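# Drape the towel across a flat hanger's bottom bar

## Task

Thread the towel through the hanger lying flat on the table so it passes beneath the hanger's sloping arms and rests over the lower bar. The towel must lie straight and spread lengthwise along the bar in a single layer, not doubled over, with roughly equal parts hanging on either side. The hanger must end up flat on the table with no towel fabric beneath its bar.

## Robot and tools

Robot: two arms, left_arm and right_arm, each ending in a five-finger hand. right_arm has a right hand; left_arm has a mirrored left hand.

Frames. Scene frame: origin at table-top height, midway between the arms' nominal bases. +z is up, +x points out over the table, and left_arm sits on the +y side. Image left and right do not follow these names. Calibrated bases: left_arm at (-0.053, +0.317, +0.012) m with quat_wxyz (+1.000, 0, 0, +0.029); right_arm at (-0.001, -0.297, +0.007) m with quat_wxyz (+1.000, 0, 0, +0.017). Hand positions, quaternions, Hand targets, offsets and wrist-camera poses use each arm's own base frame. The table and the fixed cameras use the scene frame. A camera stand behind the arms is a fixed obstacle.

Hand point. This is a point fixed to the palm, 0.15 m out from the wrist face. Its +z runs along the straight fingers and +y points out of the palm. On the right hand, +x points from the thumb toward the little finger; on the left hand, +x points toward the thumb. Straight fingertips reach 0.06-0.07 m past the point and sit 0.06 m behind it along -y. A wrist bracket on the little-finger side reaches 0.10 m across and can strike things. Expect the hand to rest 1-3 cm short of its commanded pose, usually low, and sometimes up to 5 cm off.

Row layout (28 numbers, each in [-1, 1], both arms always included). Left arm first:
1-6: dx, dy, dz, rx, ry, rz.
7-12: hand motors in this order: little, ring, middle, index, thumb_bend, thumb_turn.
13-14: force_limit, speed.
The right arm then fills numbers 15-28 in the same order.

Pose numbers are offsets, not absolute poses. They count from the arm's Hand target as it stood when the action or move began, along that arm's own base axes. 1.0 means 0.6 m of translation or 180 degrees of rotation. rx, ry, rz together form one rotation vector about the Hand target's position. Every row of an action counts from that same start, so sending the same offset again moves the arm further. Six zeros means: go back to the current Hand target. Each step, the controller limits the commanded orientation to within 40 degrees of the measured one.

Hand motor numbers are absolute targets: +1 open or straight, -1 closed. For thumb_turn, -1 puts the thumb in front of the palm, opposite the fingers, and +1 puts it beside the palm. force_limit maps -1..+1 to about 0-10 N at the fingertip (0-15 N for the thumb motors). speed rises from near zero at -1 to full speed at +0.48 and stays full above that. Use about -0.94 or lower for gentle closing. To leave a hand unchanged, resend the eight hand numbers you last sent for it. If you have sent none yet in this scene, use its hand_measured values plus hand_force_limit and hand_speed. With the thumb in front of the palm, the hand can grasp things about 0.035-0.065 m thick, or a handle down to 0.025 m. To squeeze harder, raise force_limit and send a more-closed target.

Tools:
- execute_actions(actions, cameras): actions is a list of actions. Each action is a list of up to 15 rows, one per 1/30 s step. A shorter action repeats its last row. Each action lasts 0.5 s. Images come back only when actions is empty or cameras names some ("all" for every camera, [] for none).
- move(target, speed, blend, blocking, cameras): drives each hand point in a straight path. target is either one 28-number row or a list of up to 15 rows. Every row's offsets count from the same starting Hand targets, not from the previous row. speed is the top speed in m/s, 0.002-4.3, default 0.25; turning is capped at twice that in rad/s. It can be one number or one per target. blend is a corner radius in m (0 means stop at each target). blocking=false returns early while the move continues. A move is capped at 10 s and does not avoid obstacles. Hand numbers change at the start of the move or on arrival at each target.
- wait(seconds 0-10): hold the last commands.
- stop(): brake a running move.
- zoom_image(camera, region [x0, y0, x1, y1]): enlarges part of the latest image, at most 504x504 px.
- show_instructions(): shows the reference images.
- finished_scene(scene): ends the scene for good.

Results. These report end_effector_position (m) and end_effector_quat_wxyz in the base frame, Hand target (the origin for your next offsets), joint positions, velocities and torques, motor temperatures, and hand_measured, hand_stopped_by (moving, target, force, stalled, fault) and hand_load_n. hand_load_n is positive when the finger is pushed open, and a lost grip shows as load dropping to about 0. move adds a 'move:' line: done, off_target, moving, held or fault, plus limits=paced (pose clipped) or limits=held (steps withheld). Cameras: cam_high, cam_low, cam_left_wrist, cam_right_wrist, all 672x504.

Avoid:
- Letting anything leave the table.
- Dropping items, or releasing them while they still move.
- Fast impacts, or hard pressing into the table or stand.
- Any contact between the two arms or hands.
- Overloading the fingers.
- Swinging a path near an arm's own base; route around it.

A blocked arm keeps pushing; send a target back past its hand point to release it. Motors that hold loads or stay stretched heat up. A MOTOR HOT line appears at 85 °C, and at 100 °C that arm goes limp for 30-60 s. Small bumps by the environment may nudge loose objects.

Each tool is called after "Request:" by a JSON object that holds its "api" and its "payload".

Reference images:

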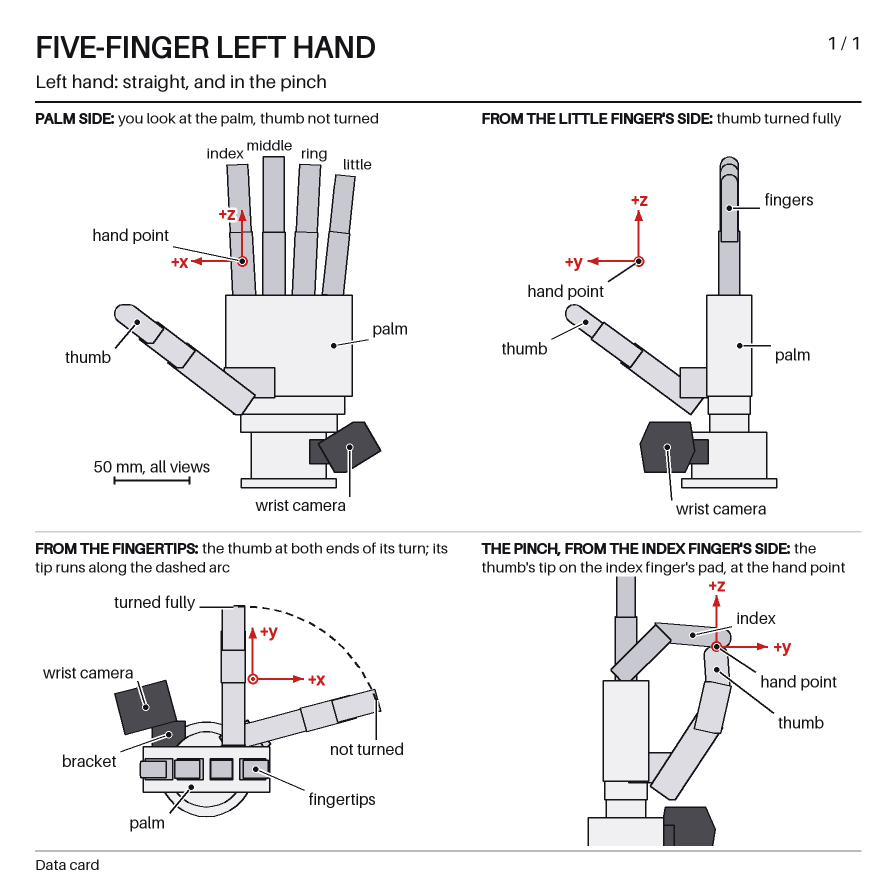

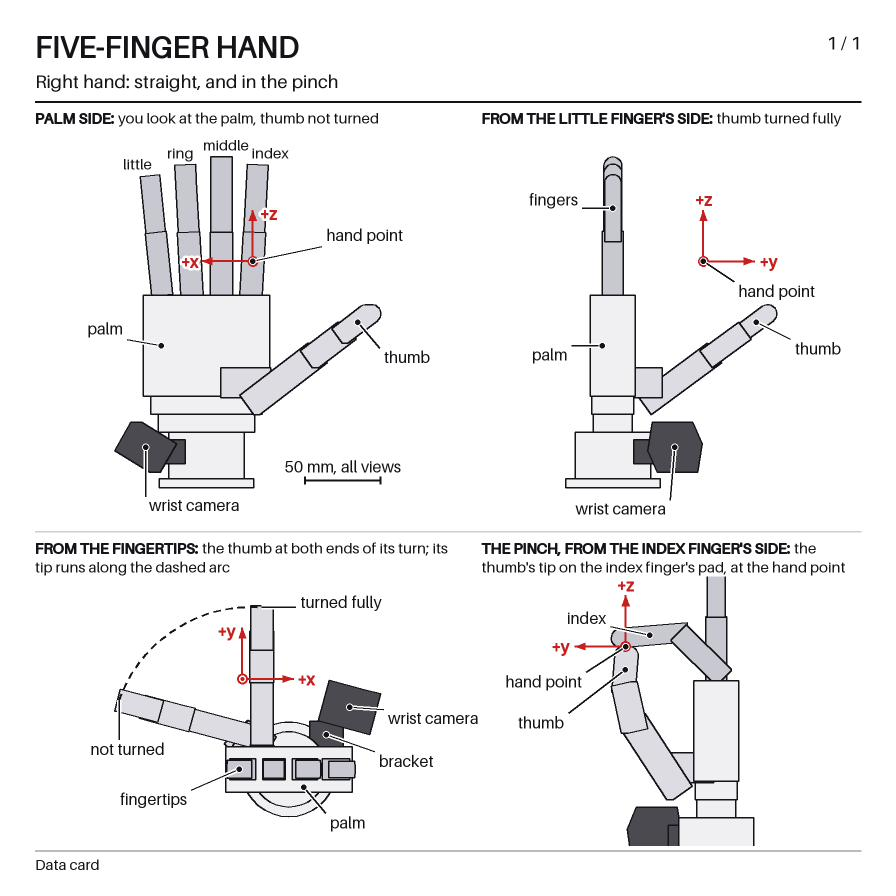

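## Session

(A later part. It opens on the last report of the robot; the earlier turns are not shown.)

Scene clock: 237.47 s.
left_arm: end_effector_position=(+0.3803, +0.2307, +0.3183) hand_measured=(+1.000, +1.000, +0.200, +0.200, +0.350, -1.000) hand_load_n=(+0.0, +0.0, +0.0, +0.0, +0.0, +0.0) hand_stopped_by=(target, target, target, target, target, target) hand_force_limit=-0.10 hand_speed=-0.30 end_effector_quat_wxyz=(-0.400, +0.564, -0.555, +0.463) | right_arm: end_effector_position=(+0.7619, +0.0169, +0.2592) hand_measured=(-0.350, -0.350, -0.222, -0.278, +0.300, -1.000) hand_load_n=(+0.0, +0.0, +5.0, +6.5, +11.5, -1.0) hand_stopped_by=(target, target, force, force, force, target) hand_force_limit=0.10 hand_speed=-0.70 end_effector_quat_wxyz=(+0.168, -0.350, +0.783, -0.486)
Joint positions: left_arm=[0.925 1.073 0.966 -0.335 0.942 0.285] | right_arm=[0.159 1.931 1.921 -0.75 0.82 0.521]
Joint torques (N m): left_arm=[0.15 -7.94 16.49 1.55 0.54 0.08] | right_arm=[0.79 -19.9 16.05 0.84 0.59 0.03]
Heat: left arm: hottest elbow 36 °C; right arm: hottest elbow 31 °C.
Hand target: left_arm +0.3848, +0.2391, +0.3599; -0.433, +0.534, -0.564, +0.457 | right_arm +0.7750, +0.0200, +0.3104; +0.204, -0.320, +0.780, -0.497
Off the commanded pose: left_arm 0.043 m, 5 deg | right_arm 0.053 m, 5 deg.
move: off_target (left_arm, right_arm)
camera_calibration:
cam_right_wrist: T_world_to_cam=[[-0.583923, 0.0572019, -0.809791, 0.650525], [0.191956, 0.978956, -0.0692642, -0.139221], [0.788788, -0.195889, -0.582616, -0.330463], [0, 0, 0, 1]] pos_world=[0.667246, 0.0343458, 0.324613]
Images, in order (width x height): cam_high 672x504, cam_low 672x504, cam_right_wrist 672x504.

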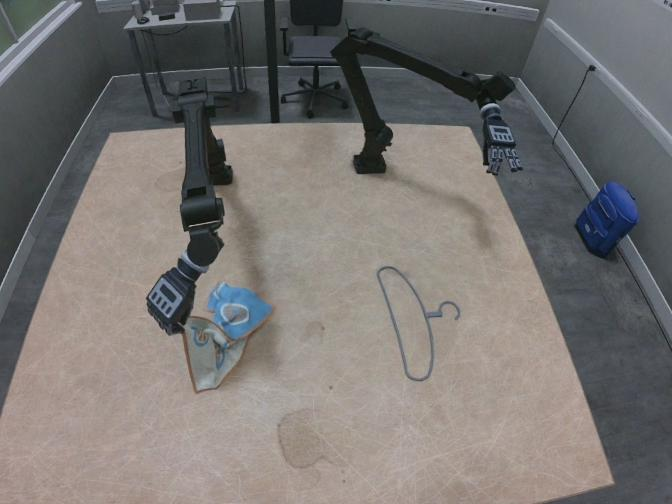

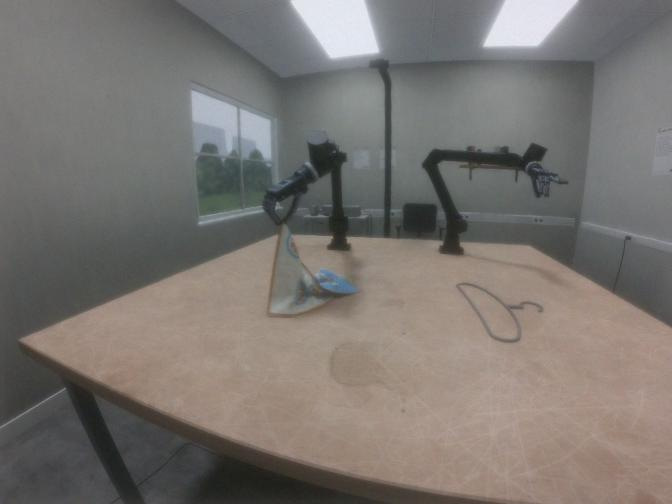

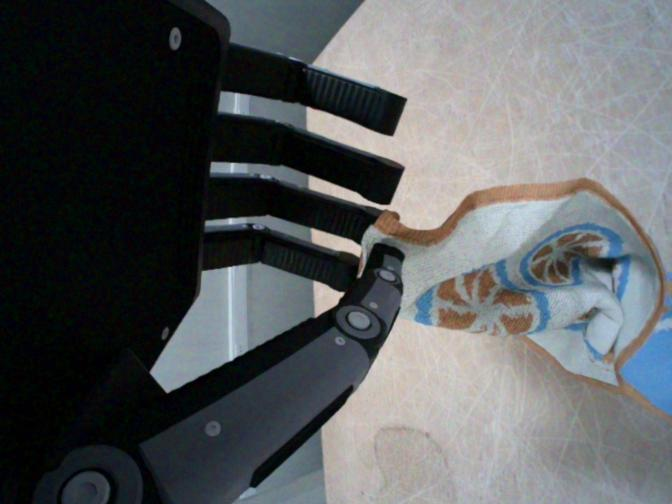

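Request:
{"api": "move", "payload": {"target": [[0,0,0,0,0,0,1,1,0.2,0.2,0.35,-1,-0.1,-0.3,-0.11,-0.1,-0.15,0,0,0.0,-0.35,-0.35,-0.42,-0.42,0.1,-1,0.1,-0.7],[0,0,0,0,0,0,1,1,0.2,0.2,0.35,-1,-0.1,-0.3,-0.22,-0.24,-0.33,0,0,-0.05,-0.35,-0.35,-0.42,-0.42,0.1,-1,0.1,-0.7],[0,0,0,0,0,0,1,1,0.2,0.2,0.35,-1,-0.1,-0.3,-0.267,-0.292,-0.45,0,0,-0.08,-0.35,-0.35,-0.42,-0.42,0.1,-1,0.1,-0.7]], "speed": 0.2, "blend": [0.03,0.03,0], "cameras": ["cam_high","cam_low","cam_right_wrist"]}}

Request:
{"api": "zoom_image", "payload": {"camera": "cam_high", "region": [100, 230, 300, 420]}}

Scene clock: 242.43 s.
left_arm: end_effector_position=(+0.3803, +0.2307, +0.3183) hand_measured=(+1.000, +1.000, +0.200, +0.200, +0.350, -1.000) hand_load_n=(+0.0, -0.5, +0.0, +0.0, +0.0, +0.0) hand_stopped_by=(target, target, target, target, target, target) hand_force_limit=-0.10 hand_speed=-0.30 end_effector_quat_wxyz=(-0.400, +0.564, -0.555, +0.463) | right_arm: end_effector_position=(+0.6064, -0.1536, +0.0292) hand_measured=(-0.350, -0.350, -0.222, -0.278, +0.300, -1.000) hand_load_n=(+0.0, +0.0, +4.5, +7.0, +11.0, -1.0) hand_stopped_by=(target, target, force, force, force, target) hand_force_limit=0.10 hand_speed=-0.70 end_effector_quat_wxyz=(+0.126, -0.233, +0.818, -0.511)
Joint positions: left_arm=[0.925 1.073 0.966 -0.335 0.942 0.285] | right_arm=[-0.079 1.81 1.052 0.032 0.832 0.545]
Joint torques (N m): left_arm=[0.21 -7.88 16.49 1.57 0.55 0.08] | right_arm=[-0.03 -14.86 7.62 2.18 0.47 0.02]
Heat: left arm: hottest elbow 36 °C; right arm: hottest elbow 31 °C.
Hand target: left_arm +0.3848, +0.2391, +0.3599; -0.433, +0.534, -0.564, +0.457 | right_arm +0.6148, -0.1552, +0.0404; +0.140, -0.220, +0.814, -0.519
Off the commanded pose: left_arm 0.043 m, 5 deg | right_arm 0.014 m, 2 deg.
move: off_target (left_arm, right_arm)
camera_calibration:
cam_right_wrist: T_world_to_cam=[[-0.505866, 0.203752, -0.838203, 0.359126], [0.438559, 0.897498, -0.0465097, -0.120988], [0.742809, -0.391129, -0.543371, -0.378394], [0, 0, 0, 1]] pos_world=[0.515805, -0.112587, 0.0897847]
Images, in order (width x height): cam_high 672x504, cam_low 672x504, cam_right_wrist 672x504.

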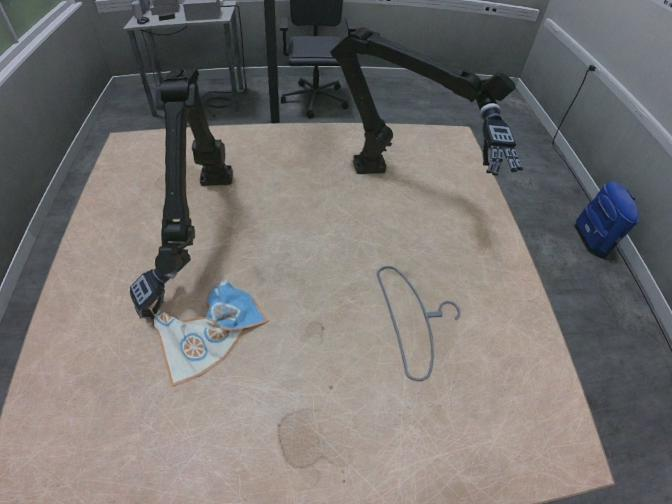

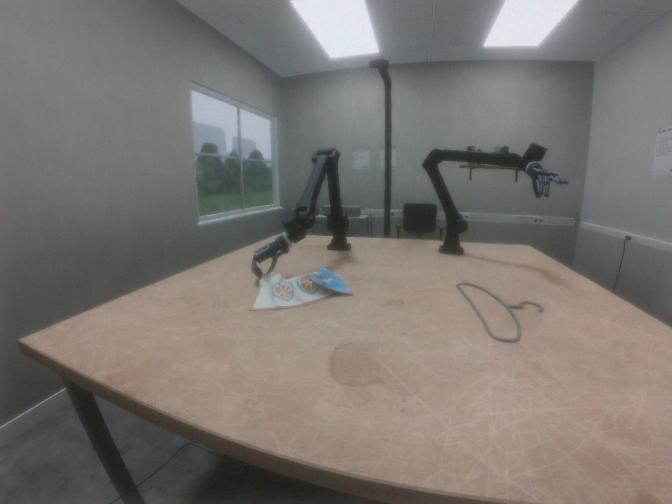

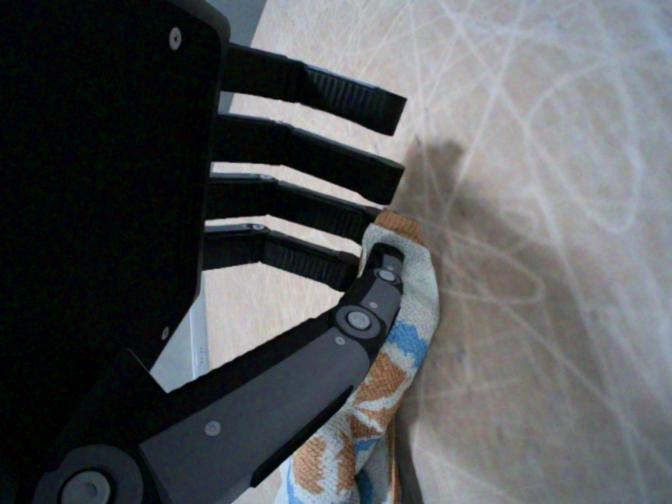

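Scaled by 2.520 from the camera's 672x504 image, which has a finer 960x720 frame.

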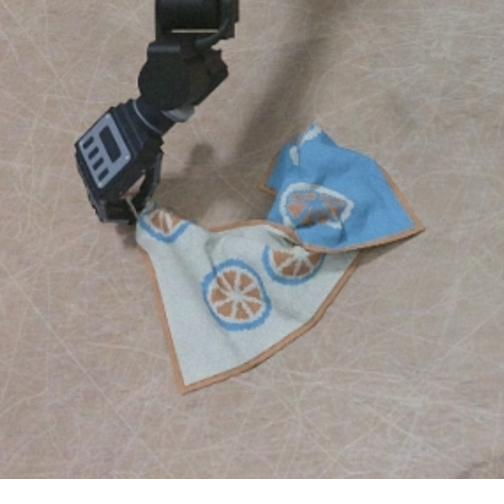

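Request:
{"api": "wait", "payload": {"seconds": 0.1, "cameras": ["all"]}}

Scene clock: 244.83 s.
left_arm: end_effector_position=(+0.3803, +0.2307, +0.3183) hand_measured=(+1.000, +1.000, +0.200, +0.200, +0.350, -1.000) hand_load_n=(+0.0, +0.0, +0.0, +0.0, +0.0, +0.0) hand_stopped_by=(target, target, target, target, target, target) hand_force_limit=-0.10 hand_speed=-0.30 end_effector_quat_wxyz=(-0.400, +0.564, -0.555, +0.463) | right_arm: end_effector_position=(+0.6064, -0.1536, +0.0292) hand_measured=(-0.350, -0.350, -0.222, -0.278, +0.300, -1.000) hand_load_n=(+0.0, +0.0, +5.0, +7.0, +11.0, -1.5) hand_stopped_by=(target, target, force, force, force, target) hand_force_limit=0.10 hand_speed=-0.70 end_effector_quat_wxyz=(+0.126, -0.233, +0.818, -0.511)
Joint positions: left_arm=[0.925 1.073 0.966 -0.335 0.942 0.285] | right_arm=[-0.079 1.81 1.052 0.032 0.832 0.545]
Joint torques (N m): left_arm=[0.21 -7.88 16.49 1.55 0.54 0.09] | right_arm=[0.21 -14.8 7.62 2.21 0.47 0.02]
Heat: left arm: hottest elbow 36 °C; right arm: hottest elbow 31 °C.
Hand target: left_arm +0.3848, +0.2391, +0.3599; -0.433, +0.534, -0.564, +0.457 | right_arm +0.6148, -0.1552, +0.0404; +0.140, -0.220, +0.814, -0.519
Off the commanded pose: left_arm 0.043 m, 5 deg | right_arm 0.014 m, 2 deg.
wait: 0.10 s; at rest from the start
camera_calibration:
cam_left_wrist: T_world_to_cam=[[0.174265, -0.21661, 0.960579, -0.327441], [-0.623738, -0.779128, -0.0625367, 0.431705], [0.76196, -0.588251, -0.270883, 0.0440383], [0, 0, 0, 1]] pos_world=[0.292777, 0.291332, 0.353459]
cam_right_wrist: T_world_to_cam=[[-0.505866, 0.203752, -0.838203, 0.359126], [0.438559, 0.897498, -0.0465097, -0.120988], [0.742809, -0.391129, -0.543371, -0.378394], [0, 0, 0, 1]] pos_world=[0.515805, -0.112587, 0.0897847]

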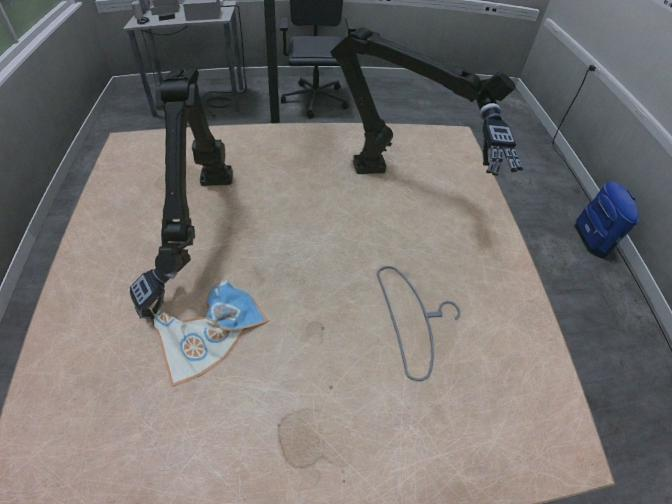

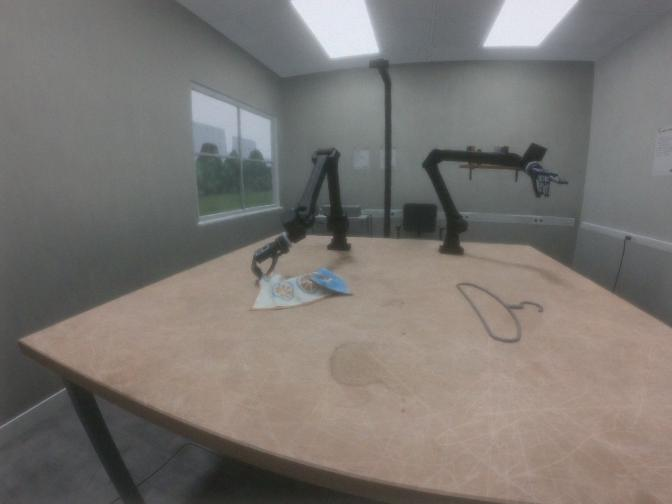

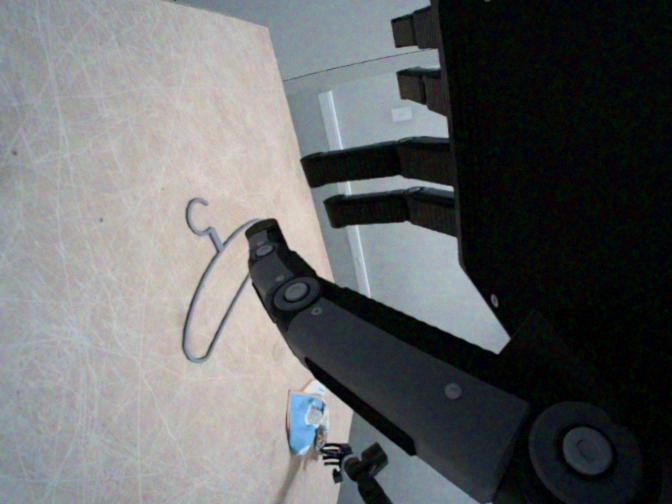

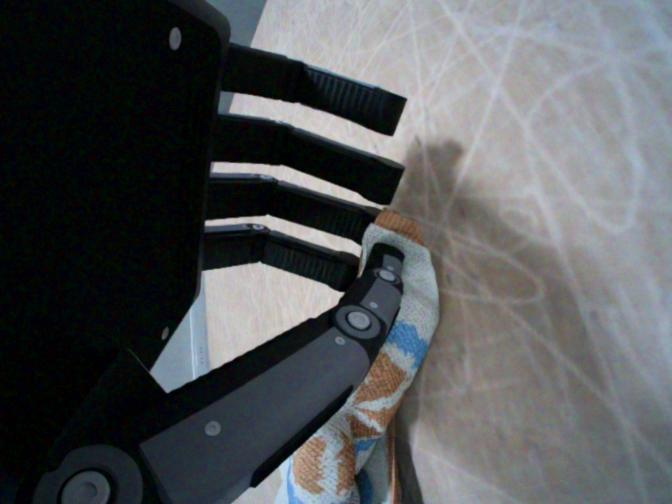

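Request:
{"api": "zoom_image", "payload": {"camera": "cam_high", "region": [110, 240, 310, 400]}}

Request:
{"api": "zoom_image", "payload": {"camera": "cam_low", "region": [220, 220, 380, 340]}}

Scaled by 2.520 from the camera's 672x504 image, which has a finer 960x720 frame.

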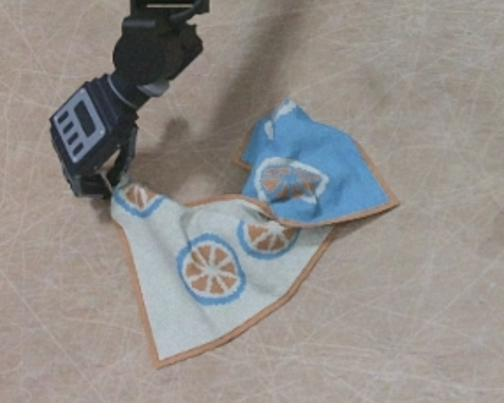

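Scaled by 3.150 from the camera's 672x504 image, which has a finer 960x720 frame.

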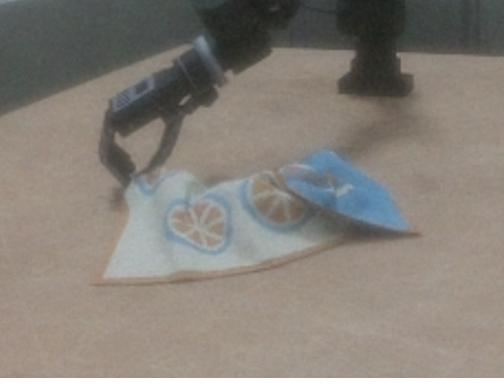

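Request:
{"api": "move", "payload": {"target": [0.25,-0.6,-0.15,-0.0108,0.0724,0.1283,0.3,0.3,0,0,0.35,-1,-0.1,0.3,0,0,0,0,0,0,-0.35,-0.35,-0.42,-0.42,0.1,-1,0.1,-0.7], "speed": 0.35}}

Scene clock: 252.67 s.
left_arm: end_effector_position=(+0.5168, -0.1153, +0.2306) hand_measured=(+0.300, +0.300, +0.000, +0.000, +0.350, -1.000) hand_load_n=(+0.0, -0.5, +0.0, +0.0, +0.0, +0.0) hand_stopped_by=(target, target, target, target, target, target) hand_force_limit=-0.10 hand_speed=0.30 end_effector_quat_wxyz=(-0.431, +0.693, -0.505, +0.282) | right_arm: end_effector_position=(+0.6064, -0.1536, +0.0292) hand_measured=(-0.350, -0.350, -0.222, -0.278, +0.300, -1.000) hand_load_n=(+0.0, +0.0, +4.5, +7.0, +11.0, -1.0) hand_stopped_by=(target, target, force, force, force, target) hand_force_limit=0.10 hand_speed=-0.70 end_effector_quat_wxyz=(+0.126, -0.233, +0.818, -0.511)
Joint positions: left_arm=[-0.357 1.253 1.009 -0.372 -0.621 -0.341] | right_arm=[-0.079 1.81 1.052 0.032 0.832 0.545]
Joint torques (N m): left_arm=[-0.32 -9.52 16.21 1.58 -0.53 -0.11] | right_arm=[0.21 -14.74 7.64 2.21 0.48 0.02]
Heat: left arm: hottest elbow 36 °C; right arm: hottest elbow 31 °C.
Hand target: left_arm +0.5348, -0.1209, +0.2699; -0.440, +0.691, -0.484, +0.307 | right_arm +0.6148, -0.1552, +0.0404; +0.140, -0.220, +0.814, -0.519
Off the commanded pose: left_arm 0.044 m, 4 deg | right_arm 0.014 m, 2 deg.
move: off_target (left_arm, right_arm)

Request:
{"api": "move", "payload": {"target": [0.192,-0.52,-0.233,0,0,0,0.3,0.3,0,0,0.35,-1,-0.1,0.3,0,0,0,0,0,0,-0.35,-0.35,-0.42,-0.42,0.1,-1,0.1,-0.7], "speed": 0.35, "cameras": ["cam_high","cam_left_wrist"]}}

Scene clock: 257.47 s.
left_arm: end_effector_position=(+0.6322, -0.4210, +0.0907) hand_measured=(+0.300, +0.300, +0.000, +0.000, +0.350, -1.000) hand_load_n=(+0.0, +0.0, +0.0, +0.0, +0.0, +0.0) hand_stopped_by=(target, target, target, target, target, target) hand_force_limit=-0.10 hand_speed=0.30 end_effector_quat_wxyz=(-0.440, +0.687, -0.507, +0.279) | right_arm: end_effector_position=(+0.6064, -0.1536, +0.0292) hand_measured=(-0.350, -0.350, -0.222, -0.278, +0.300, -1.000) hand_load_n=(+0.0, +0.0, +5.0, +7.0, +11.0, -1.0) hand_stopped_by=(target, target, force, force, force, target) hand_force_limit=0.10 hand_speed=-0.70 end_effector_quat_wxyz=(+0.126, -0.233, +0.818, -0.511)
Joint positions: left_arm=[-0.742 2.06 1.679 -0.478 -0.922 -0.675] | right_arm=[-0.079 1.81 1.052 0.032 0.832 0.545]
Joint torques (N m): left_arm=[-0.5 -21.36 15.09 1.2 -0.89 -0.11] | right_arm=[0.21 -14.86 7.64 2.21 0.48 0.03]
Heat: left arm: hottest elbow 36 °C; right arm: hottest elbow 30 °C.
Hand target: left_arm +0.6500, -0.4329, +0.1301; -0.440, +0.691, -0.484, +0.307 | right_arm +0.6148, -0.1552, +0.0404; +0.140, -0.220, +0.814, -0.519
Off the commanded pose: left_arm 0.045 m, 4 deg | right_arm 0.014 m, 2 deg.
move: off_target (left_arm, right_arm)
camera_calibration:
cam_left_wrist: T_world_to_cam=[[0.474937, -0.191783, 0.858868, -0.464315], [-0.305648, -0.951156, -0.0433736, -0.208411], [0.825236, -0.241912, -0.510357, -0.465362], [0, 0, 0, 1]] pos_world=[0.540853, -0.399855, 0.152245]
Images, in order (width x height): cam_high 672x504, cam_left_wrist 672x504.

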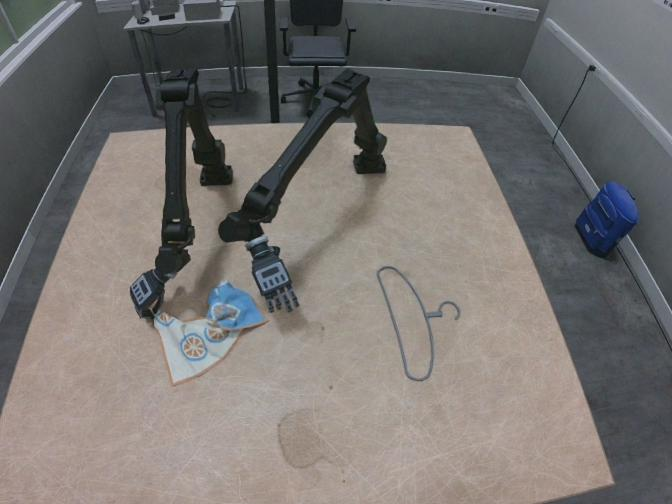

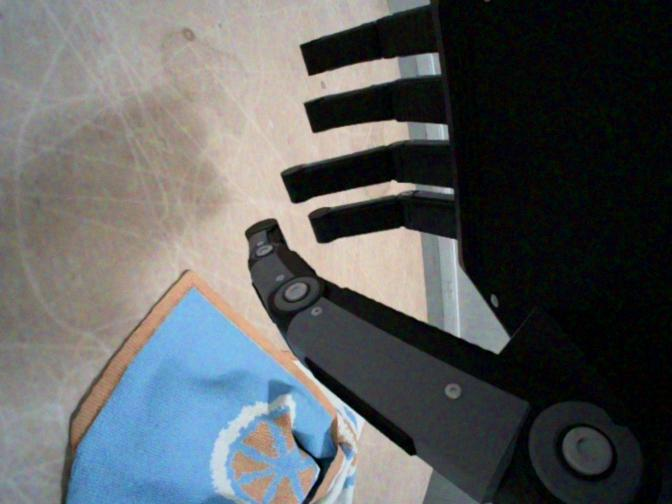

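Request:
{"api": "move", "payload": {"target": [-0.0167,-0.0535,-0.1168,0,0,0,0.3,0.3,0,0,0.35,-1,-0.1,0.3,0,0,0,0,0,0,-0.35,-0.35,-0.42,-0.42,0.1,-1,0.1,-0.7], "speed": 0.15, "cameras": ["cam_left_wrist"]}}

Scene clock: 264.20 s.
left_arm: end_effector_position=(+0.6139, -0.4454, +0.0131) hand_measured=(+0.300, +0.300, +0.000, +0.000, +0.350, -1.000) hand_load_n=(+0.0, +0.0, +0.5, +0.0, +0.0, +0.5) hand_stopped_by=(target, target, target, target, target, target) hand_force_limit=-0.10 hand_speed=0.30 end_effector_quat_wxyz=(-0.443, +0.683, -0.518, +0.261) | right_arm: end_effector_position=(+0.6064, -0.1536, +0.0292) hand_measured=(-0.350, -0.350, -0.222, -0.278, +0.300, -1.000) hand_load_n=(+0.0, +0.0, +5.0, +7.0, +11.0, -1.0) hand_stopped_by=(target, target, force, force, force, target) hand_force_limit=0.10 hand_speed=-0.70 end_effector_quat_wxyz=(+0.126, -0.233, +0.818, -0.511)
Joint positions: left_arm=[-0.788 2.178 1.681 -0.45 -0.952 -0.732] | right_arm=[-0.079 1.81 1.052 0.032 0.832 0.545]
Joint torques (N m): left_arm=[-1.03 -23 14.13 2.71 -0.96 -0.11] | right_arm=[0.03 -14.86 7.65 2.22 0.48 0.02]
Heat: left arm: hottest elbow 37 °C; right arm: hottest elbow 30 °C.
Hand target: left_arm +0.6400, -0.4650, +0.0601; -0.440, +0.691, -0.484, +0.307 | right_arm +0.6148, -0.1552, +0.0404; +0.140, -0.220, +0.814, -0.519
Off the commanded pose: left_arm 0.057 m, 7 deg | right_arm 0.014 m, 2 deg.
move: off_target (left_arm, right_arm)
camera_calibration:
cam_left_wrist: T_world_to_cam=[[0.499305, -0.219436, 0.838178, -0.420606], [-0.307744, -0.949234, -0.0651866, -0.238145], [0.809931, -0.225396, -0.541487, -0.478549], [0, 0, 0, 1]] pos_world=[0.524315, -0.426214, 0.0778908]
Images, in order (width x height): cam_left_wrist 672x504.

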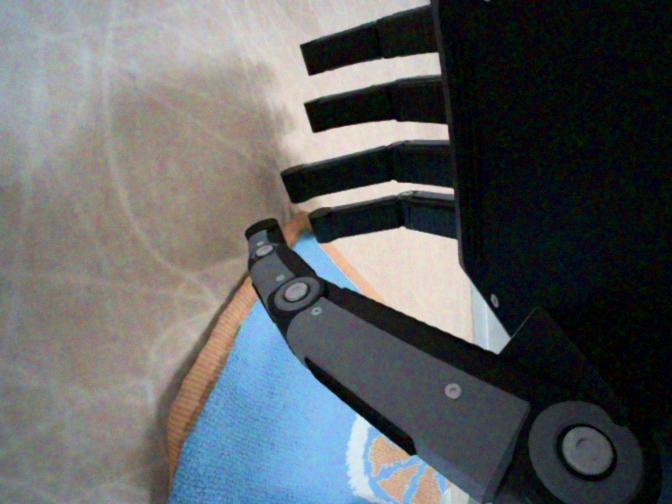

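Request:
{"api": "move", "payload": {"target": [[0.01,-0.042,0.067,0,0,0,0.3,0.3,0,0,0.35,-1,-0.1,0.3,0,0,0,0,0,0,-0.35,-0.35,-0.42,-0.42,0.1,-1,0.1,-0.7],[0.0133,-0.037,-0.04,0,0,0,0.3,0.3,0,0,0.35,-1,-0.1,0.3,0,0,0,0,0,0,-0.35,-0.35,-0.42,-0.42,0.1,-1,0.1,-0.7]], "speed": 0.15, "cameras": ["cam_left_wrist"]}}

Scene clock: 268.47 s.
left_arm: end_effector_position=(+0.6393, -0.4771, +0.0125) hand_measured=(+0.300, +0.300, +0.000, +0.000, +0.350, -1.000) hand_load_n=(+0.0, +0.0, +0.0, +0.0, +0.0, +0.0) hand_stopped_by=(target, target, target, target, target, target) hand_force_limit=-0.10 hand_speed=0.30 end_effector_quat_wxyz=(-0.442, +0.689, -0.501, +0.281) | right_arm: end_effector_position=(+0.6064, -0.1536, +0.0292) hand_measured=(-0.350, -0.350, -0.222, -0.278, +0.300, -1.000) hand_load_n=(+0.0, +0.0, +4.5, +7.5, +11.0, -1.0) hand_stopped_by=(target, target, force, force, force, target) hand_force_limit=0.10 hand_speed=-0.70 end_effector_quat_wxyz=(+0.126, -0.233, +0.818, -0.511)
Joint positions: left_arm=[-0.796 2.265 1.822 -0.47 -0.965 -0.755] | right_arm=[-0.079 1.81 1.052 0.032 0.832 0.545]
Joint torques (N m): left_arm=[-0.79 -23.82 10.21 2.74 -0.84 -0.08] | right_arm=[0.15 -14.8 7.64 2.22 0.48 0.02]
Heat: left arm: hottest elbow 37 °C; right arm: hottest elbow 30 °C.
Hand target: left_arm +0.6479, -0.4872, +0.0361; -0.440, +0.691, -0.484, +0.307 | right_arm +0.6148, -0.1552, +0.0404; +0.140, -0.220, +0.814, -0.519
Off the commanded pose: left_arm 0.027 m, 4 deg | right_arm 0.014 m, 2 deg.
move: off_target (left_arm, right_arm)
camera_calibration:
cam_left_wrist: T_world_to_cam=[[0.468803, -0.183846, 0.863959, -0.403588], [-0.295943, -0.954261, -0.0424763, -0.270729], [0.832251, -0.235769, -0.501768, -0.526393], [0, 0, 0, 1]] pos_world=[0.547174, -0.456651, 0.0730567]
Images, in order (width x height): cam_left_wrist 672x504.

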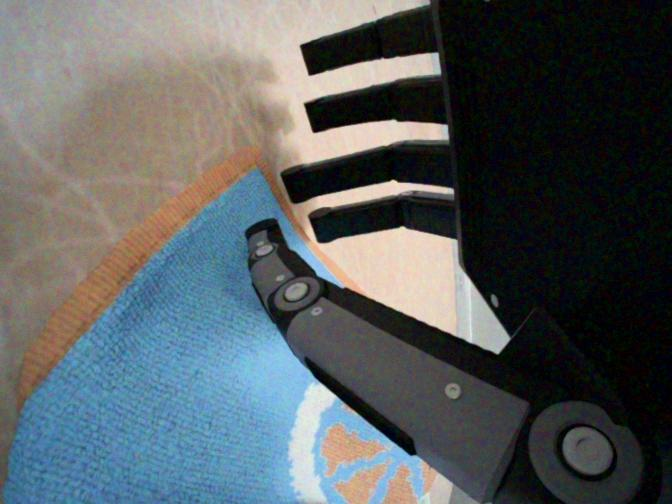

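Request:
{"api": "move", "payload": {"target": [-0.008,0,-0.07,0,0,0,0.3,0.3,0,0,0.35,-1,-0.1,0.3,0,0,0,0,0,0,-0.35,-0.35,-0.42,-0.42,0.1,-1,0.1,-0.7], "speed": 0.1, "cameras": ["cam_left_wrist"]}}

Scene clock: 270.20 s.
left_arm: end_effector_position=(+0.6473, -0.4760, +0.0061) hand_measured=(+0.300, +0.300, +0.000, +0.000, +0.348, -1.000) hand_load_n=(+0.0, +0.0, +0.0, +0.0, -1.5, -0.5) hand_stopped_by=(target, target, target, target, target, target) hand_force_limit=-0.10 hand_speed=0.30 end_effector_quat_wxyz=(-0.443, +0.694, -0.481, +0.302) | right_arm: end_effector_position=(+0.6064, -0.1536, +0.0292) hand_measured=(-0.350, -0.350, -0.222, -0.278, +0.300, -1.000) hand_load_n=(+0.0, +0.0, +5.0, +7.0, +11.0, -1.5) hand_stopped_by=(target, target, force, force, force, target) hand_force_limit=0.10 hand_speed=-0.70 end_effector_quat_wxyz=(+0.126, -0.233, +0.818, -0.511)
Joint positions: left_arm=[-0.79 2.273 1.794 -0.383 -0.975 -0.759] | right_arm=[-0.079 1.81 1.052 0.032 0.832 0.545]
Joint torques (N m): left_arm=[-1.32 -21.01 8.79 2.45 -0.49 -0.1] | right_arm=[0.15 -14.74 7.62 2.21 0.48 0.03]
Heat: left arm: hottest elbow 37 °C; right arm: hottest elbow 30 °C.
Hand target: left_arm +0.6431, -0.4872, -0.0059; -0.440, +0.691, -0.484, +0.307 | right_arm +0.6148, -0.1552, +0.0404; +0.140, -0.220, +0.814, -0.519
Off the commanded pose: left_arm 0.017 m, 1 deg | right_arm 0.014 m, 2 deg.
move: off_target (left_arm, right_arm)
camera_calibration:
cam_left_wrist: T_world_to_cam=[[0.432608, -0.146254, 0.88964, -0.360482], [-0.280272, -0.95968, -0.0214795, -0.280406], [0.856912, -0.240049, -0.456156, -0.554297], [0, 0, 0, 1]] pos_world=[0.552341, -0.45488, 0.0618307]
Images, in order (width x height): cam_left_wrist 672x504.

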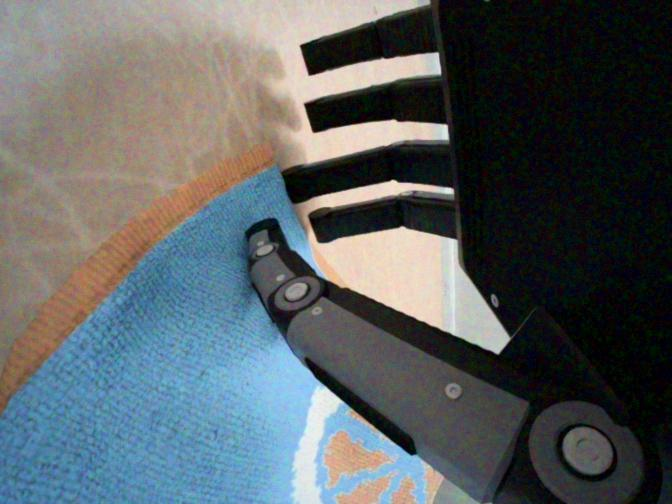

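Request:
{"api": "move", "payload": {"target": [0,0,-0.012,0,0,0,0,0,-0.2,-0.2,0.35,-1,0.2,-0.5,0,0,0,0,0,0,-0.35,-0.35,-0.42,-0.42,0.1,-1,0.1,-0.7], "speed": 0.1}}

Request:
{"api": "move", "payload": {"target": [0,0,0,0,0,0,-0.35,-0.35,-0.42,-0.42,0.1,-1,0.1,-0.7,0,0,0,0,0,0,-0.35,-0.35,-0.42,-0.42,0.1,-1,0.1,-0.7], "speed": 0.1, "cameras": ["cam_left_wrist"]}}

Scene clock: 271.63 s.
left_arm: end_effector_position=(+0.6478, -0.4764, +0.0060) hand_measured=(+0.000, +0.000, -0.200, -0.200, +0.348, -1.000) hand_load_n=(+0.0, +0.0, +0.0, +0.5, -1.0, -1.0) hand_stopped_by=(target, target, target, target, target, target) hand_force_limit=0.20 hand_speed=-0.50 end_effector_quat_wxyz=(-0.443, +0.693, -0.481, +0.304) | right_arm: end_effector_position=(+0.6064, -0.1536, +0.0292) hand_measured=(-0.350, -0.350, -0.222, -0.278, +0.300, -1.000) hand_load_n=(+0.0, +0.0, +5.0, +7.0, +10.5, -1.0) hand_stopped_by=(target, target, force, force, force, target) hand_force_limit=0.10 hand_speed=-0.70 end_effector_quat_wxyz=(+0.126, -0.233, +0.818, -0.511)
Joint positions: left_arm=[-0.79 2.273 1.791 -0.372 -0.975 -0.753] | right_arm=[-0.079 1.81 1.052 0.032 0.832 0.545]
Joint torques (N m): left_arm=[-1.14 -20.42 8.62 2.54 -0.43 -0.1] | right_arm=[0.21 -14.74 7.64 2.22 0.48 0.02]
Heat: left arm: hottest elbow 37 °C; right arm: hottest elbow 30 °C.
Hand target: left_arm +0.6431, -0.4872, -0.0131; -0.440, +0.691, -0.484, +0.307 | right_arm +0.6148, -0.1552, +0.0404; +0.140, -0.220, +0.814, -0.519
Off the commanded pose: left_arm 0.022 m, 1 deg | right_arm 0.014 m, 2 deg.
move: off_target (left_arm, right_arm)

Scene clock: 272.63 s.
left_arm: end_effector_position=(+0.6482, -0.4765, +0.0053) hand_measured=(-0.350, -0.350, -0.248, -0.304, +0.314, -1.000) hand_load_n=(+0.0, +1.0, +10.0, +7.0, +9.5, +0.0) hand_stopped_by=(target, target, force, force, force, target) hand_force_limit=0.10 hand_speed=-0.70 end_effector_quat_wxyz=(-0.443, +0.694, -0.479, +0.305) | right_arm: end_effector_position=(+0.6064, -0.1536, +0.0292) hand_measured=(-0.350, -0.350, -0.222, -0.278, +0.300, -1.000) hand_load_n=(+0.0, +0.0, +5.0, +7.0, +11.0, -1.0) hand_stopped_by=(target, target, force, force, force, target) hand_force_limit=0.10 hand_speed=-0.70 end_effector_quat_wxyz=(+0.126, -0.233, +0.818, -0.511)
Joint positions: left_arm=[-0.79 2.275 1.791 -0.371 -0.977 -0.759] | right_arm=[-0.079 1.81 1.052 0.032 0.832 0.545]
Joint torques (N m): left_arm=[-1.2 -20.48 8.65 2.48 -0.37 -0.1] | right_arm=[0.21 -14.8 7.65 2.21 0.48 0.02]
Heat: left arm: hottest elbow 37 °C; right arm: hottest elbow 30 °C.
Hand target: left_arm +0.6431, -0.4872, -0.0131; -0.440, +0.691, -0.484, +0.307 | right_arm +0.6148, -0.1552, +0.0404; +0.140, -0.220, +0.814, -0.519
Off the commanded pose: left_arm 0.022 m, 1 deg | right_arm 0.014 m, 2 deg.
move: off_target (left_arm, right_arm)
camera_calibration:
cam_left_wrist: T_world_to_cam=[[0.427183, -0.141661, 0.892999, -0.354491], [-0.279164, -0.96006, -0.0187554, -0.281565], [0.85999, -0.241281, -0.449668, -0.558053], [0, 0, 0, 1]] pos_world=[0.55275, -0.455185, 0.0603412]
Images, in order (width x height): cam_left_wrist 672x504.

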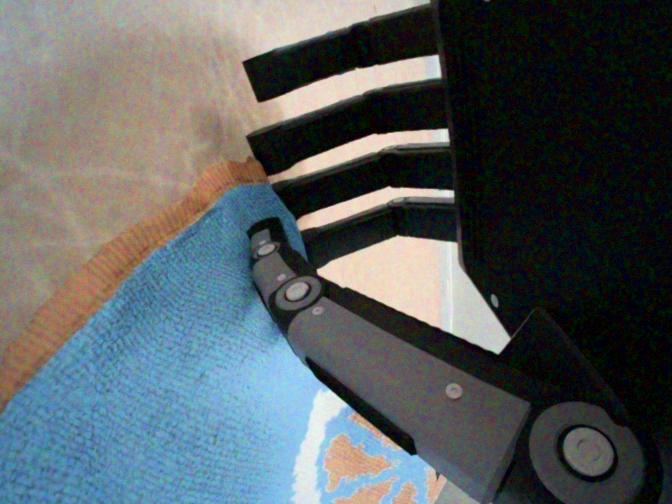

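Request:
{"api": "move", "payload": {"target": [[-0.05,0.05,0.25,0,0,-0.05,-0.35,-0.35,-0.42,-0.42,0.1,-1,0.1,-0.7,-0.05,0,0.2,0,0,0.12,-0.35,-0.35,-0.42,-0.42,0.1,-1,0.1,-0.7],[-0.182,0.245,0.667,0,0,-0.111,-0.35,-0.35,-0.42,-0.42,0.1,-1,0.1,-0.7,-0.178,0.123,0.583,0,0,0.278,-0.35,-0.35,-0.42,-0.42,0.1,-1,0.1,-0.7]], "speed": 0.2, "blend": 0.03, "cameras": ["cam_high","cam_low","cam_left_wrist","cam_right_wrist"]}}

Scene clock: 279.43 s.
left_arm: end_effector_position=(+0.5248, -0.3437, +0.3338) hand_measured=(-0.350, -0.350, -0.248, -0.304, +0.314, -1.000) hand_load_n=(+0.0, +0.0, +10.5, +5.0, +10.5, +0.0) hand_stopped_by=(target, target, force, force, force, target) hand_force_limit=0.10 hand_speed=-0.70 end_effector_quat_wxyz=(-0.370, +0.600, -0.618, +0.348) | right_arm: end_effector_position=(+0.5000, -0.0717, +0.3405) hand_measured=(-0.350, -0.350, -0.222, -0.278, +0.300, -1.000) hand_load_n=(+0.0, +0.0, +4.5, +7.0, +11.5, -1.0) hand_stopped_by=(target, target, force, force, force, target) hand_force_limit=0.10 hand_speed=-0.70 end_effector_quat_wxyz=(+0.330, -0.555, +0.663, -0.378)
Joint positions: left_arm=[-0.69 1.485 1.515 -0.659 -0.603 -0.345] | right_arm=[-0.223 1.129 1.19 -0.582 -0.058 -0.013]
Joint torques (N m): left_arm=[-0.44 -15.21 16.53 1.58 -0.29 0.1] | right_arm=[-0.15 -8.23 16.59 1.28 -0.3 -0.16]
Heat: left arm: hottest elbow 36 °C; right arm: hottest elbow 30 °C.
Hand target: left_arm +0.5339, -0.3402, +0.3871; -0.380, +0.597, -0.596, +0.379 | right_arm +0.5080, -0.0814, +0.3902; +0.346, -0.543, +0.645, -0.411
Off the commanded pose: left_arm 0.054 m, 5 deg | right_arm 0.051 m, 5 deg.
move: off_target (left_arm, right_arm)
camera_calibration:
cam_left_wrist: T_world_to_cam=[[0.408801, -0.320787, 0.854387, -0.615305], [-0.607619, -0.794194, -0.0074582, 0.0432779], [0.680941, -0.516093, -0.519584, -0.249379], [0, 0, 0, 1]] pos_world=[0.447646, -0.291714, 0.396458]
cam_right_wrist: T_world_to_cam=[[-0.521268, -0.207159, -0.827868, 0.524316], [-0.402723, 0.914991, 0.0246151, 0.264256], [0.752392, 0.346233, -0.560383, -0.0442791], [0, 0, 0, 1]] pos_world=[0.413046, -0.117844, 0.402747]

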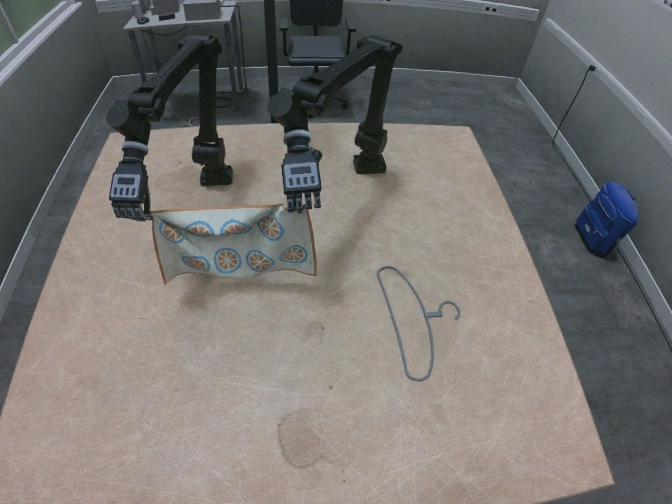

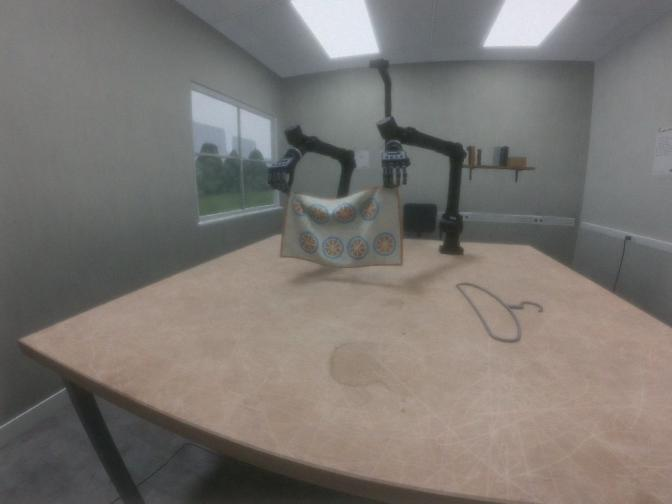

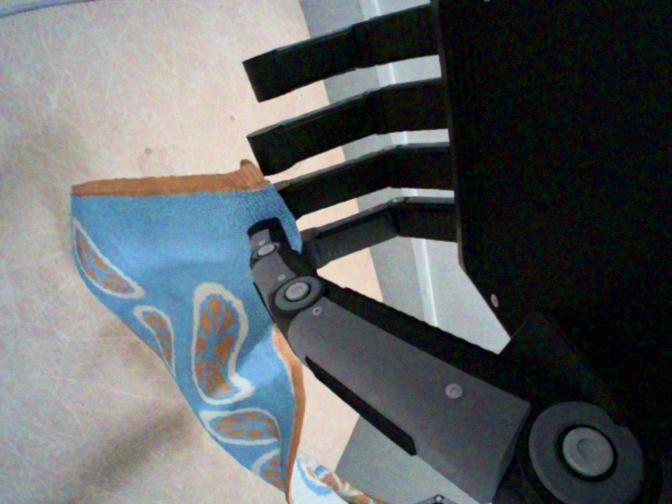

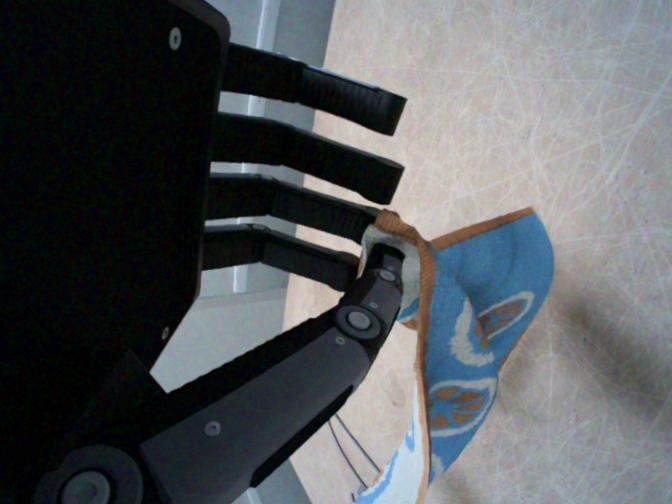

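Request:
{"api": "move", "payload": {"target": [0.353,0.0637,-0.032,0,0,0,-0.35,-0.35,-0.42,-0.42,0.1,-1,0.1,-0.7,0.33,-0.042,-0.029,0,0,0,-0.35,-0.35,-0.42,-0.42,0.1,-1,0.1,-0.7], "speed": 0.2, "cameras": ["cam_high","cam_low"]}}

Scene clock: 283.40 s.
left_arm: end_effector_position=(+0.7333, -0.3127, +0.3209) hand_measured=(-0.350, -0.350, -0.248, -0.304, +0.314, -1.000) hand_load_n=(+0.0, +0.0, +10.0, +5.0, +10.5, +0.5) hand_stopped_by=(target, target, force, force, force, target) hand_force_limit=0.10 hand_speed=-0.70 end_effector_quat_wxyz=(-0.360, +0.605, -0.613, +0.359) | right_arm: end_effector_position=(+0.6898, -0.0964, +0.3202) hand_measured=(-0.350, -0.350, -0.222, -0.278, +0.300, -1.000) hand_load_n=(+0.0, +0.0, +5.0, +7.0, +12.0, +0.0) hand_stopped_by=(target, target, force, force, force, target) hand_force_limit=0.10 hand_speed=-0.70 end_effector_quat_wxyz=(+0.326, -0.563, +0.661, -0.373)
Joint positions: left_arm=[-0.443 1.914 2.024 -0.658 -0.38 -0.213] | right_arm=[-0.192 1.636 1.648 -0.545 -0.039 -0.01]
Joint torques (N m): left_arm=[0.44 -20.37 16.96 1.73 -0.28 0.15] | right_arm=[0.5 -15.44 16.79 2.06 0.21 -0.02]
Heat: left arm: hottest elbow 36 °C; right arm: hottest elbow 31 °C.
Hand target: left_arm +0.7457, -0.3020, +0.3679; -0.380, +0.597, -0.596, +0.379 | right_arm +0.7060, -0.1066, +0.3728; +0.346, -0.543, +0.645, -0.411
Off the commanded pose: left_arm 0.050 m, 4 deg | right_arm 0.056 m, 6 deg.
move: off_target (left_arm, right_arm)
Images, in order (width x height): cam_high 672x504, cam_low 672x504.

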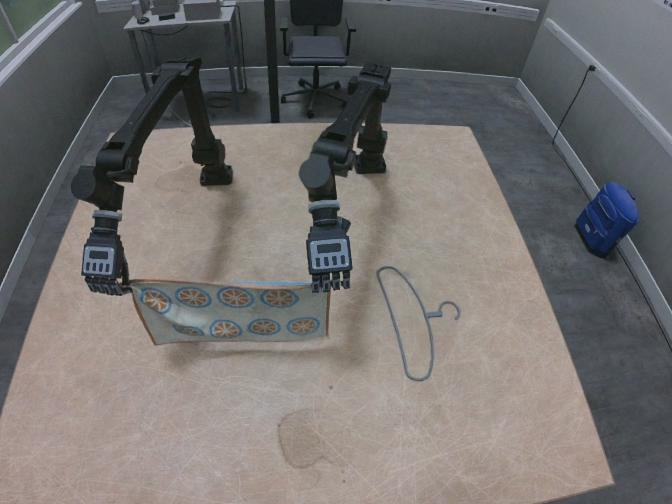

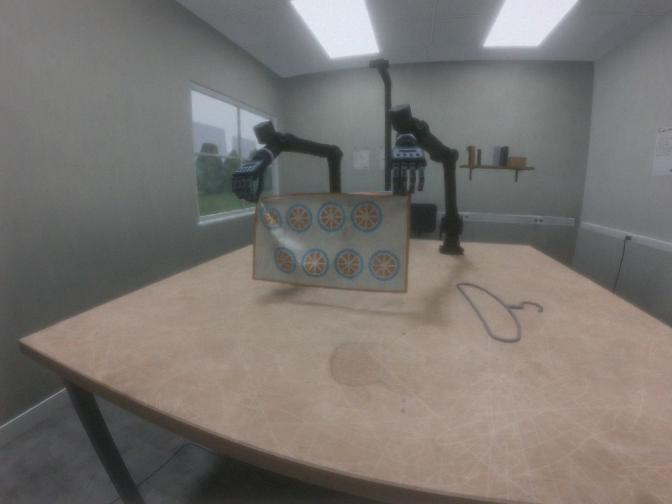

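Request:
{"api": "move", "payload": {"target": [[0,0,-0.078,0,0,0,-0.35,-0.35,-0.42,-0.42,0.1,-1,0.1,-0.7,0.01,0,-0.0747,0,0,0,-0.35,-0.35,-0.42,-0.42,0.1,-1,0.1,-0.7],[-0.0667,0.0155,-0.1165,0,0,0,-0.35,-0.35,-0.42,-0.42,0.1,-1,0.1,-0.7,-0.0567,0.0018,-0.108,0,0,0,-0.35,-0.35,-0.42,-0.42,0.1,-1,0.1,-0.7],[-0.1665,0.0213,-0.170,0,0,0,-0.35,-0.35,-0.42,-0.42,0.1,-1,0.1,-0.7,-0.1567,0.0053,-0.158,0,0,0,-0.35,-0.35,-0.42,-0.42,0.1,-1,0.1,-0.7],[-0.2663,0.027,-0.2665,0,0,0,-0.35,-0.35,-0.42,-0.42,0.1,-1,0.1,-0.7,-0.2567,0.0087,-0.2497,0,0,0,-0.35,-0.35,-0.42,-0.42,0.1,-1,0.1,-0.7],[-0.3662,0.0328,-0.3915,0,0,0,-0.35,-0.35,-0.42,-0.42,0.1,-1,0.1,-0.7,-0.3567,0.012,-0.3747,0,0,0,-0.35,-0.35,-0.42,-0.42,0.1,-1,0.1,-0.7],[-0.4327,0.0367,-0.4915,0,0,0,-0.35,-0.35,-0.42,-0.42,0.1,-1,0.1,-0.7,-0.4233,0.0143,-0.488,0,0,0,-0.35,-0.35,-0.42,-0.42,0.1,-1,0.1,-0.7],[-0.4577,0.0382,-0.605,0,0,0,-0.35,-0.35,-0.42,-0.42,0.1,-1,0.1,-0.7,-0.4483,0.0152,-0.601,0,0,0,-0.35,-0.35,-0.42,-0.42,0.1,-1,0.1,-0.7]], "speed": 0.13, "blend": 0.02, "cameras": ["cam_high","cam_low"]}}

Scene clock: 290.03 s.
left_arm: end_effector_position=(+0.4675, -0.2792, +0.0073) hand_measured=(-0.350, -0.350, -0.248, -0.304, +0.314, -1.000) hand_load_n=(+0.0, +0.0, +10.5, +6.0, +10.0, +0.0) hand_stopped_by=(target, target, force, force, force, target) hand_force_limit=0.10 hand_speed=-0.70 end_effector_quat_wxyz=(-0.376, +0.596, -0.602, +0.377) | right_arm: end_effector_position=(+0.4382, -0.0863, +0.0151) hand_measured=(-0.350, -0.350, -0.222, -0.278, +0.300, -1.000) hand_load_n=(+0.5, +0.0, +5.0, +8.5, +11.0, +0.0) hand_stopped_by=(target, target, force, force, force, target) hand_force_limit=0.10 hand_speed=-0.70 end_effector_quat_wxyz=(+0.355, -0.544, +0.647, -0.399)
Joint positions: left_arm=[-0.659 1.669 0.693 0.43 -0.58 -0.318] | right_arm=[-0.326 1.448 0.402 0.596 -0.163 -0.05]
Joint torques (N m): left_arm=[-0.91 -10.75 6.38 3.07 -0.48 -0.06] | right_arm=[-0.5 -6.07 5.2 2.44 -0.14 -0.25]
Heat: left arm: hottest elbow 36 °C; right arm: hottest elbow 31 °C.
Hand target: left_arm +0.4711, -0.2791, +0.0049; -0.380, +0.597, -0.596, +0.379 | right_arm +0.4370, -0.0975, +0.0122; +0.346, -0.543, +0.645, -0.411
Off the commanded pose: left_arm 0.004 m, 1 deg | right_arm 0.012 m, 2 deg.
move: off_target (right_arm)
Images, in order (width x height): cam_high 672x504, cam_low 672x504.

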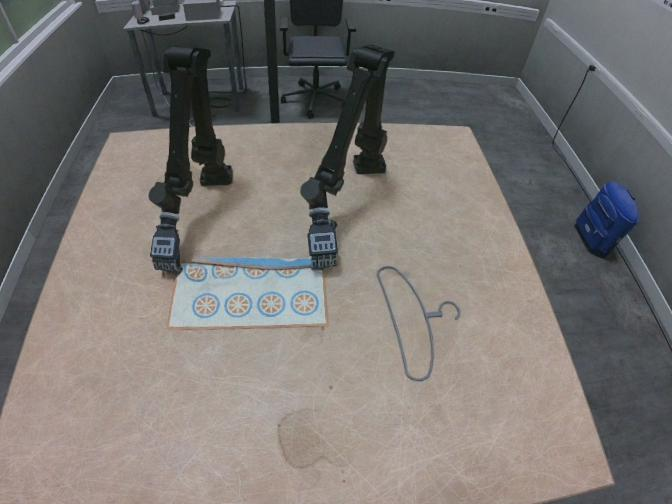

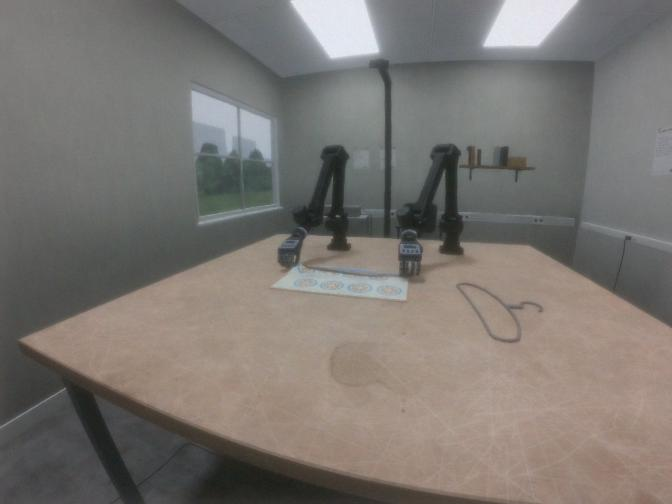

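Request:
{"api": "zoom_image", "payload": {"camera": "cam_high", "region": [140, 210, 360, 350]}}

Scaled by 2.291 from the camera's 672x504 image, which has a finer 960x720 frame.

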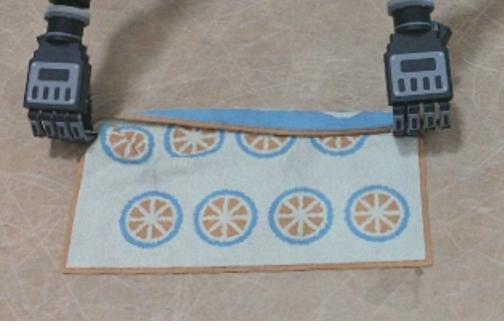

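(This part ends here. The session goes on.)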